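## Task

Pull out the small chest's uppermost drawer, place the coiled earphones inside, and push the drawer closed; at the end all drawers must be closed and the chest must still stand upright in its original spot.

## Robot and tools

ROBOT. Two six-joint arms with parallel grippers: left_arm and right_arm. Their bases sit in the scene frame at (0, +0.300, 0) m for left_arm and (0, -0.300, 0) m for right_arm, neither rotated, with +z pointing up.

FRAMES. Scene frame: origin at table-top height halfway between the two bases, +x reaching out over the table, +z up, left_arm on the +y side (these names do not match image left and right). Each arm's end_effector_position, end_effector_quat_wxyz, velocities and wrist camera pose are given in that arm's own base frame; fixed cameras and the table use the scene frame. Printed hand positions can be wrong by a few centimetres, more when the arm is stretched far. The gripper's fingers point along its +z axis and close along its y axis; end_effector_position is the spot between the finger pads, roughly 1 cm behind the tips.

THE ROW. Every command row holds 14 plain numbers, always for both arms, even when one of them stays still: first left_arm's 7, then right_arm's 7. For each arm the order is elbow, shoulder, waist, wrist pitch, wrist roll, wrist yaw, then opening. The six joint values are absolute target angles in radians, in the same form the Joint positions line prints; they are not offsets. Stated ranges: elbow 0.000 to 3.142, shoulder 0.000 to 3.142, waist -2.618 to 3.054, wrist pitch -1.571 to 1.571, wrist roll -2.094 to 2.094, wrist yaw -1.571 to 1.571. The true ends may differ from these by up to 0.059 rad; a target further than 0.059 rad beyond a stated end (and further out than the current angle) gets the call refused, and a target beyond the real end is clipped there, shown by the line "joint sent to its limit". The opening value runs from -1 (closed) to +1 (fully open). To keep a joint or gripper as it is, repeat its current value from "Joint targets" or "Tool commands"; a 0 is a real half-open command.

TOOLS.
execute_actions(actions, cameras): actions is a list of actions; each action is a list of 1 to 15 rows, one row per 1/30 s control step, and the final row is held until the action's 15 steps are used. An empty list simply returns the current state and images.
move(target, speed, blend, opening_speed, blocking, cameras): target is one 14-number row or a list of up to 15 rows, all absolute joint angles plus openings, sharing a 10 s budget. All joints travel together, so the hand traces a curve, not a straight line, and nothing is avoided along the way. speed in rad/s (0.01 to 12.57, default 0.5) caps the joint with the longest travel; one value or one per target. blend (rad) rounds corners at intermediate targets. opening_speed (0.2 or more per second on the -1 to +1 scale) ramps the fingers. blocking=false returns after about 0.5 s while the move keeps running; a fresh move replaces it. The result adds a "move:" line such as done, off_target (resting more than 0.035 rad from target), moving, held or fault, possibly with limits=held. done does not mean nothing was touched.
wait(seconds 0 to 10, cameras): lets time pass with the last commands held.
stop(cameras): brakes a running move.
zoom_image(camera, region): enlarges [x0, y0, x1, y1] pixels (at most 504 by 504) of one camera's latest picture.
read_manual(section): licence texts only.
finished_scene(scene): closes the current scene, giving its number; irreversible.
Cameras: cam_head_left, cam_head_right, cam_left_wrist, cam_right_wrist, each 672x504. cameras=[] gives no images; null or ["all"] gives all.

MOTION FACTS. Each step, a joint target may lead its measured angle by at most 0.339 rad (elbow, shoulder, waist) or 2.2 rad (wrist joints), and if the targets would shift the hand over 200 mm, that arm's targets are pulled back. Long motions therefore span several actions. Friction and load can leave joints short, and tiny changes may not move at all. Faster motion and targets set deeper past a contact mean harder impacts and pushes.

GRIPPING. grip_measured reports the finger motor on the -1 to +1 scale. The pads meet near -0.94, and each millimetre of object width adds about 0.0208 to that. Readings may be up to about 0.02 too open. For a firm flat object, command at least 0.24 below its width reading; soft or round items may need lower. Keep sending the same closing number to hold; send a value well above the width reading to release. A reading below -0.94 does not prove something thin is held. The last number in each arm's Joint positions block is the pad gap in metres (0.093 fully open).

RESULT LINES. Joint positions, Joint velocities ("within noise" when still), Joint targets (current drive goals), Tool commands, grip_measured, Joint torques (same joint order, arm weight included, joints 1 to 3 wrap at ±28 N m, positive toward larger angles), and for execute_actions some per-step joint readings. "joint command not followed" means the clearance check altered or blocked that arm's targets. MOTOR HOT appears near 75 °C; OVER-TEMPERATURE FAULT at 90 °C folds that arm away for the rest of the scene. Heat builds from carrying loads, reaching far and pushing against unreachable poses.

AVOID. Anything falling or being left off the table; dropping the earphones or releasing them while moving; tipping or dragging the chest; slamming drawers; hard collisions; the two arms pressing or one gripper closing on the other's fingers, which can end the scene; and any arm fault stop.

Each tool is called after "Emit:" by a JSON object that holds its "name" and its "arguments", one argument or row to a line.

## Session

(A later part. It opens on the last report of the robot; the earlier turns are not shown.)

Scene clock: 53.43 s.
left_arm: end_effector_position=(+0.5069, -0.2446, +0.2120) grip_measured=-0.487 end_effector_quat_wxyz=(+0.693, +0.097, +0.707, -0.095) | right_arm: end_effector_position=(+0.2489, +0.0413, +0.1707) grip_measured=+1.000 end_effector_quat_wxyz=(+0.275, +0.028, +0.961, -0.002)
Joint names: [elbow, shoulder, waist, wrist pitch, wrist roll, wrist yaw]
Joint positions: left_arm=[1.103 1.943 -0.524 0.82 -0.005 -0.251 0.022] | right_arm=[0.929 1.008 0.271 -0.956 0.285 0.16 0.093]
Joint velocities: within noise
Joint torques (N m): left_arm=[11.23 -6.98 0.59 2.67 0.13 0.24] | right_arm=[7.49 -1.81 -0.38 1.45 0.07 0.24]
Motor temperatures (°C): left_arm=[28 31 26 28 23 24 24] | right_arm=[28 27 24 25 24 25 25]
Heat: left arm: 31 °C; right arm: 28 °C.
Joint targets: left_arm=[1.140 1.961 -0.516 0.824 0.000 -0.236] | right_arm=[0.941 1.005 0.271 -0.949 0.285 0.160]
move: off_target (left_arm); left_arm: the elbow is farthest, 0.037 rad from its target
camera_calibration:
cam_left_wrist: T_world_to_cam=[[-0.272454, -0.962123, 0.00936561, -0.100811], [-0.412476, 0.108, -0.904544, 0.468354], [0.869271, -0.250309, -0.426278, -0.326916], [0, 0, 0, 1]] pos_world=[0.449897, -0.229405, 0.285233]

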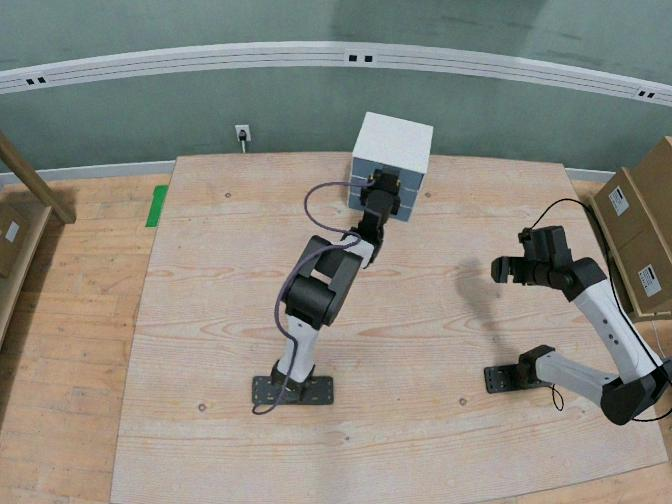

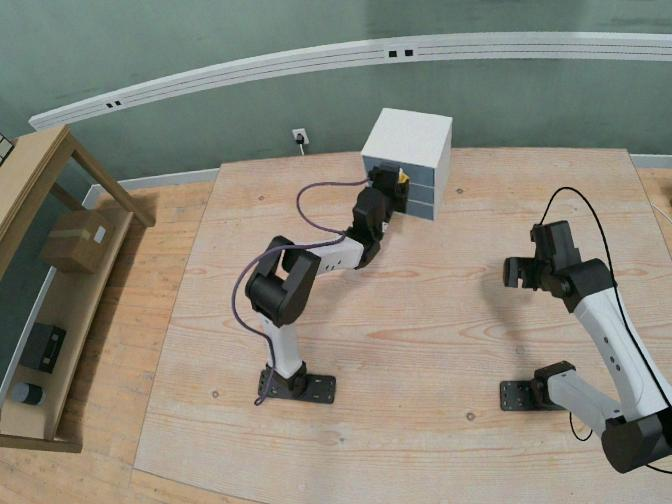

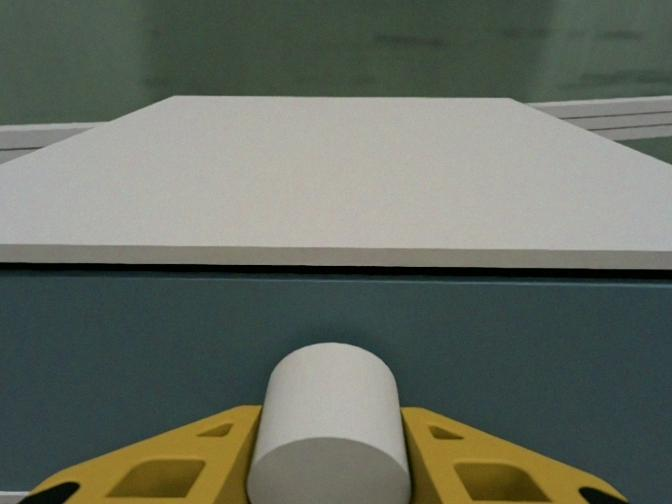

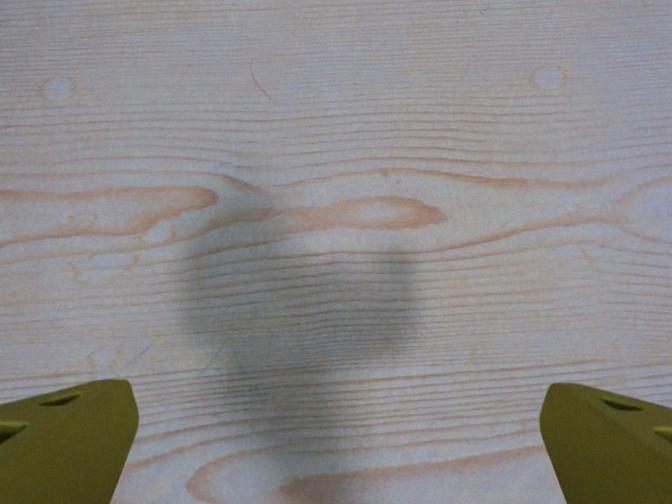

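Emit:
{"name": "move", "arguments": {
  "target": [
    [1.11,1.944,-0.522,0.824,0,-0.245,0.1,0.941,1.005,0.271,-0.949,0.285,0.16,1],
    [0.698,1.68,-0.58,1.02,0,-0.305,0.1,0.941,1.005,0.271,-0.949,0.285,0.16,1]
  ],
  "speed": 0.5,
  "opening_speed": 1.5
}}

Emit:
{"name": "zoom_image", "arguments": {
  "camera": "cam_head_right",
  "region": [320, 80, 480, 240]
}}

Scene clock: 55.87 s.
left_arm: end_effector_position=(+0.4245, -0.2184, +0.2063) grip_measured=+0.098 end_effector_quat_wxyz=(+0.704, +0.099, +0.695, -0.107) | right_arm: end_effector_position=(+0.2489, +0.0413, +0.1707) grip_measured=+1.000 end_effector_quat_wxyz=(+0.275, +0.028, +0.961, -0.002)
Joint names: [elbow, shoulder, waist, wrist pitch, wrist roll, wrist yaw]
Joint positions: left_arm=[0.712 1.704 -0.574 1.007 -0.005 -0.282 0.05] | right_arm=[0.929 1.008 0.271 -0.956 0.285 0.16 0.093]
Joint velocities: within noise
Joint torques (N m): left_arm=[5.44 -7.95 -0.46 2.76 0.11 -0.22] | right_arm=[7.45 -1.88 -0.42 1.48 0.04 0.21]
Motor temperatures (°C): left_arm=[28 31 26 28 23 24 24] | right_arm=[28 27 24 25 24 25 25]
Heat: left arm: 31 °C; right arm: 28 °C.
Joint targets: left_arm=[0.698 1.680 -0.580 1.020 0.000 -0.305] | right_arm=[0.941 1.005 0.271 -0.949 0.285 0.160]
move: done
camera_calibration:
cam_left_wrist: T_world_to_cam=[[-0.290476, -0.956706, 0.018345, -0.0910093], [-0.383207, 0.0987396, -0.91837, 0.414752], [0.876799, -0.273794, -0.395298, -0.265937], [0, 0, 0, 1]] pos_world=[0.365673, -0.200833, 0.277441]

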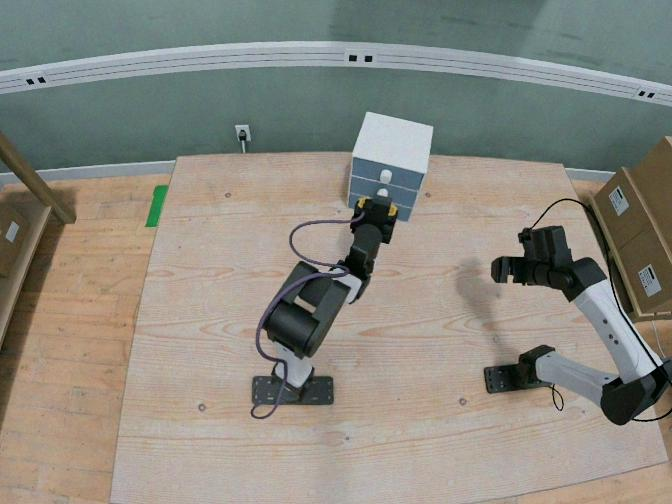

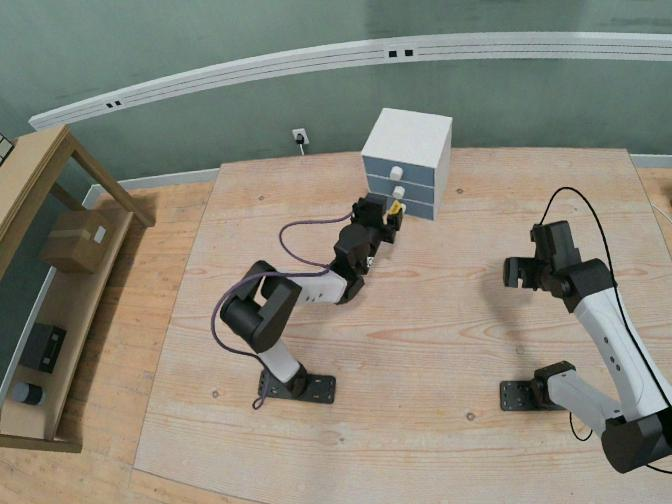

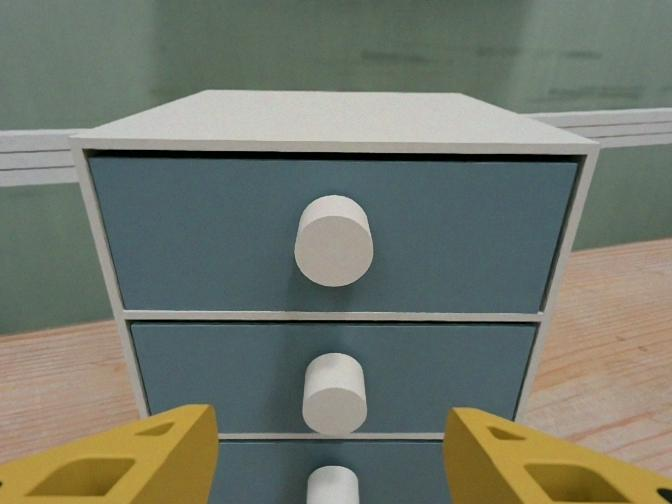

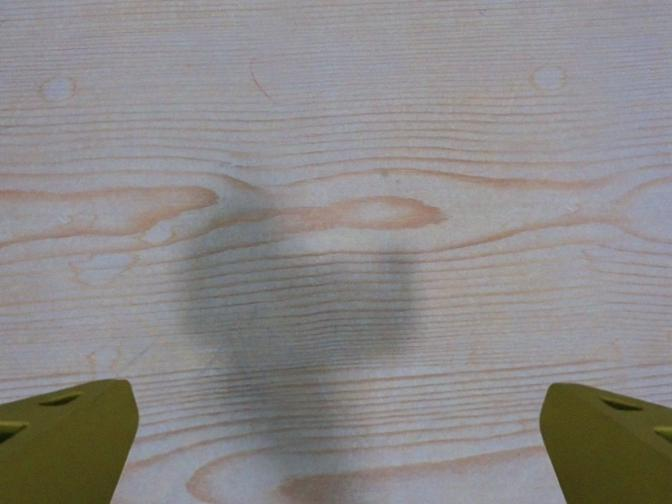

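Scaled by 3.150 from the camera's 672x504 image, which has a finer 960x720 frame.

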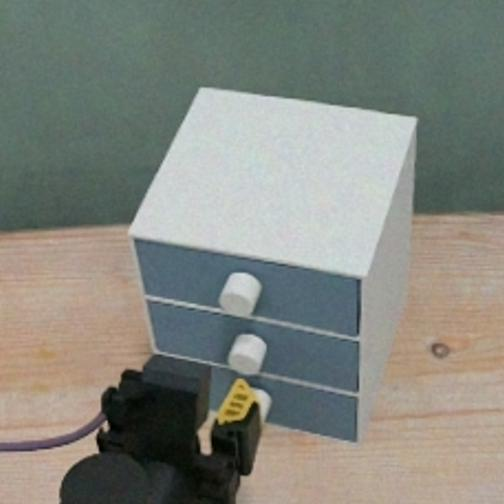

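Closed.

Emit:
{"name": "finished_scene", "arguments": {
  "scene": 1
}}

The scene is finished: the task was done.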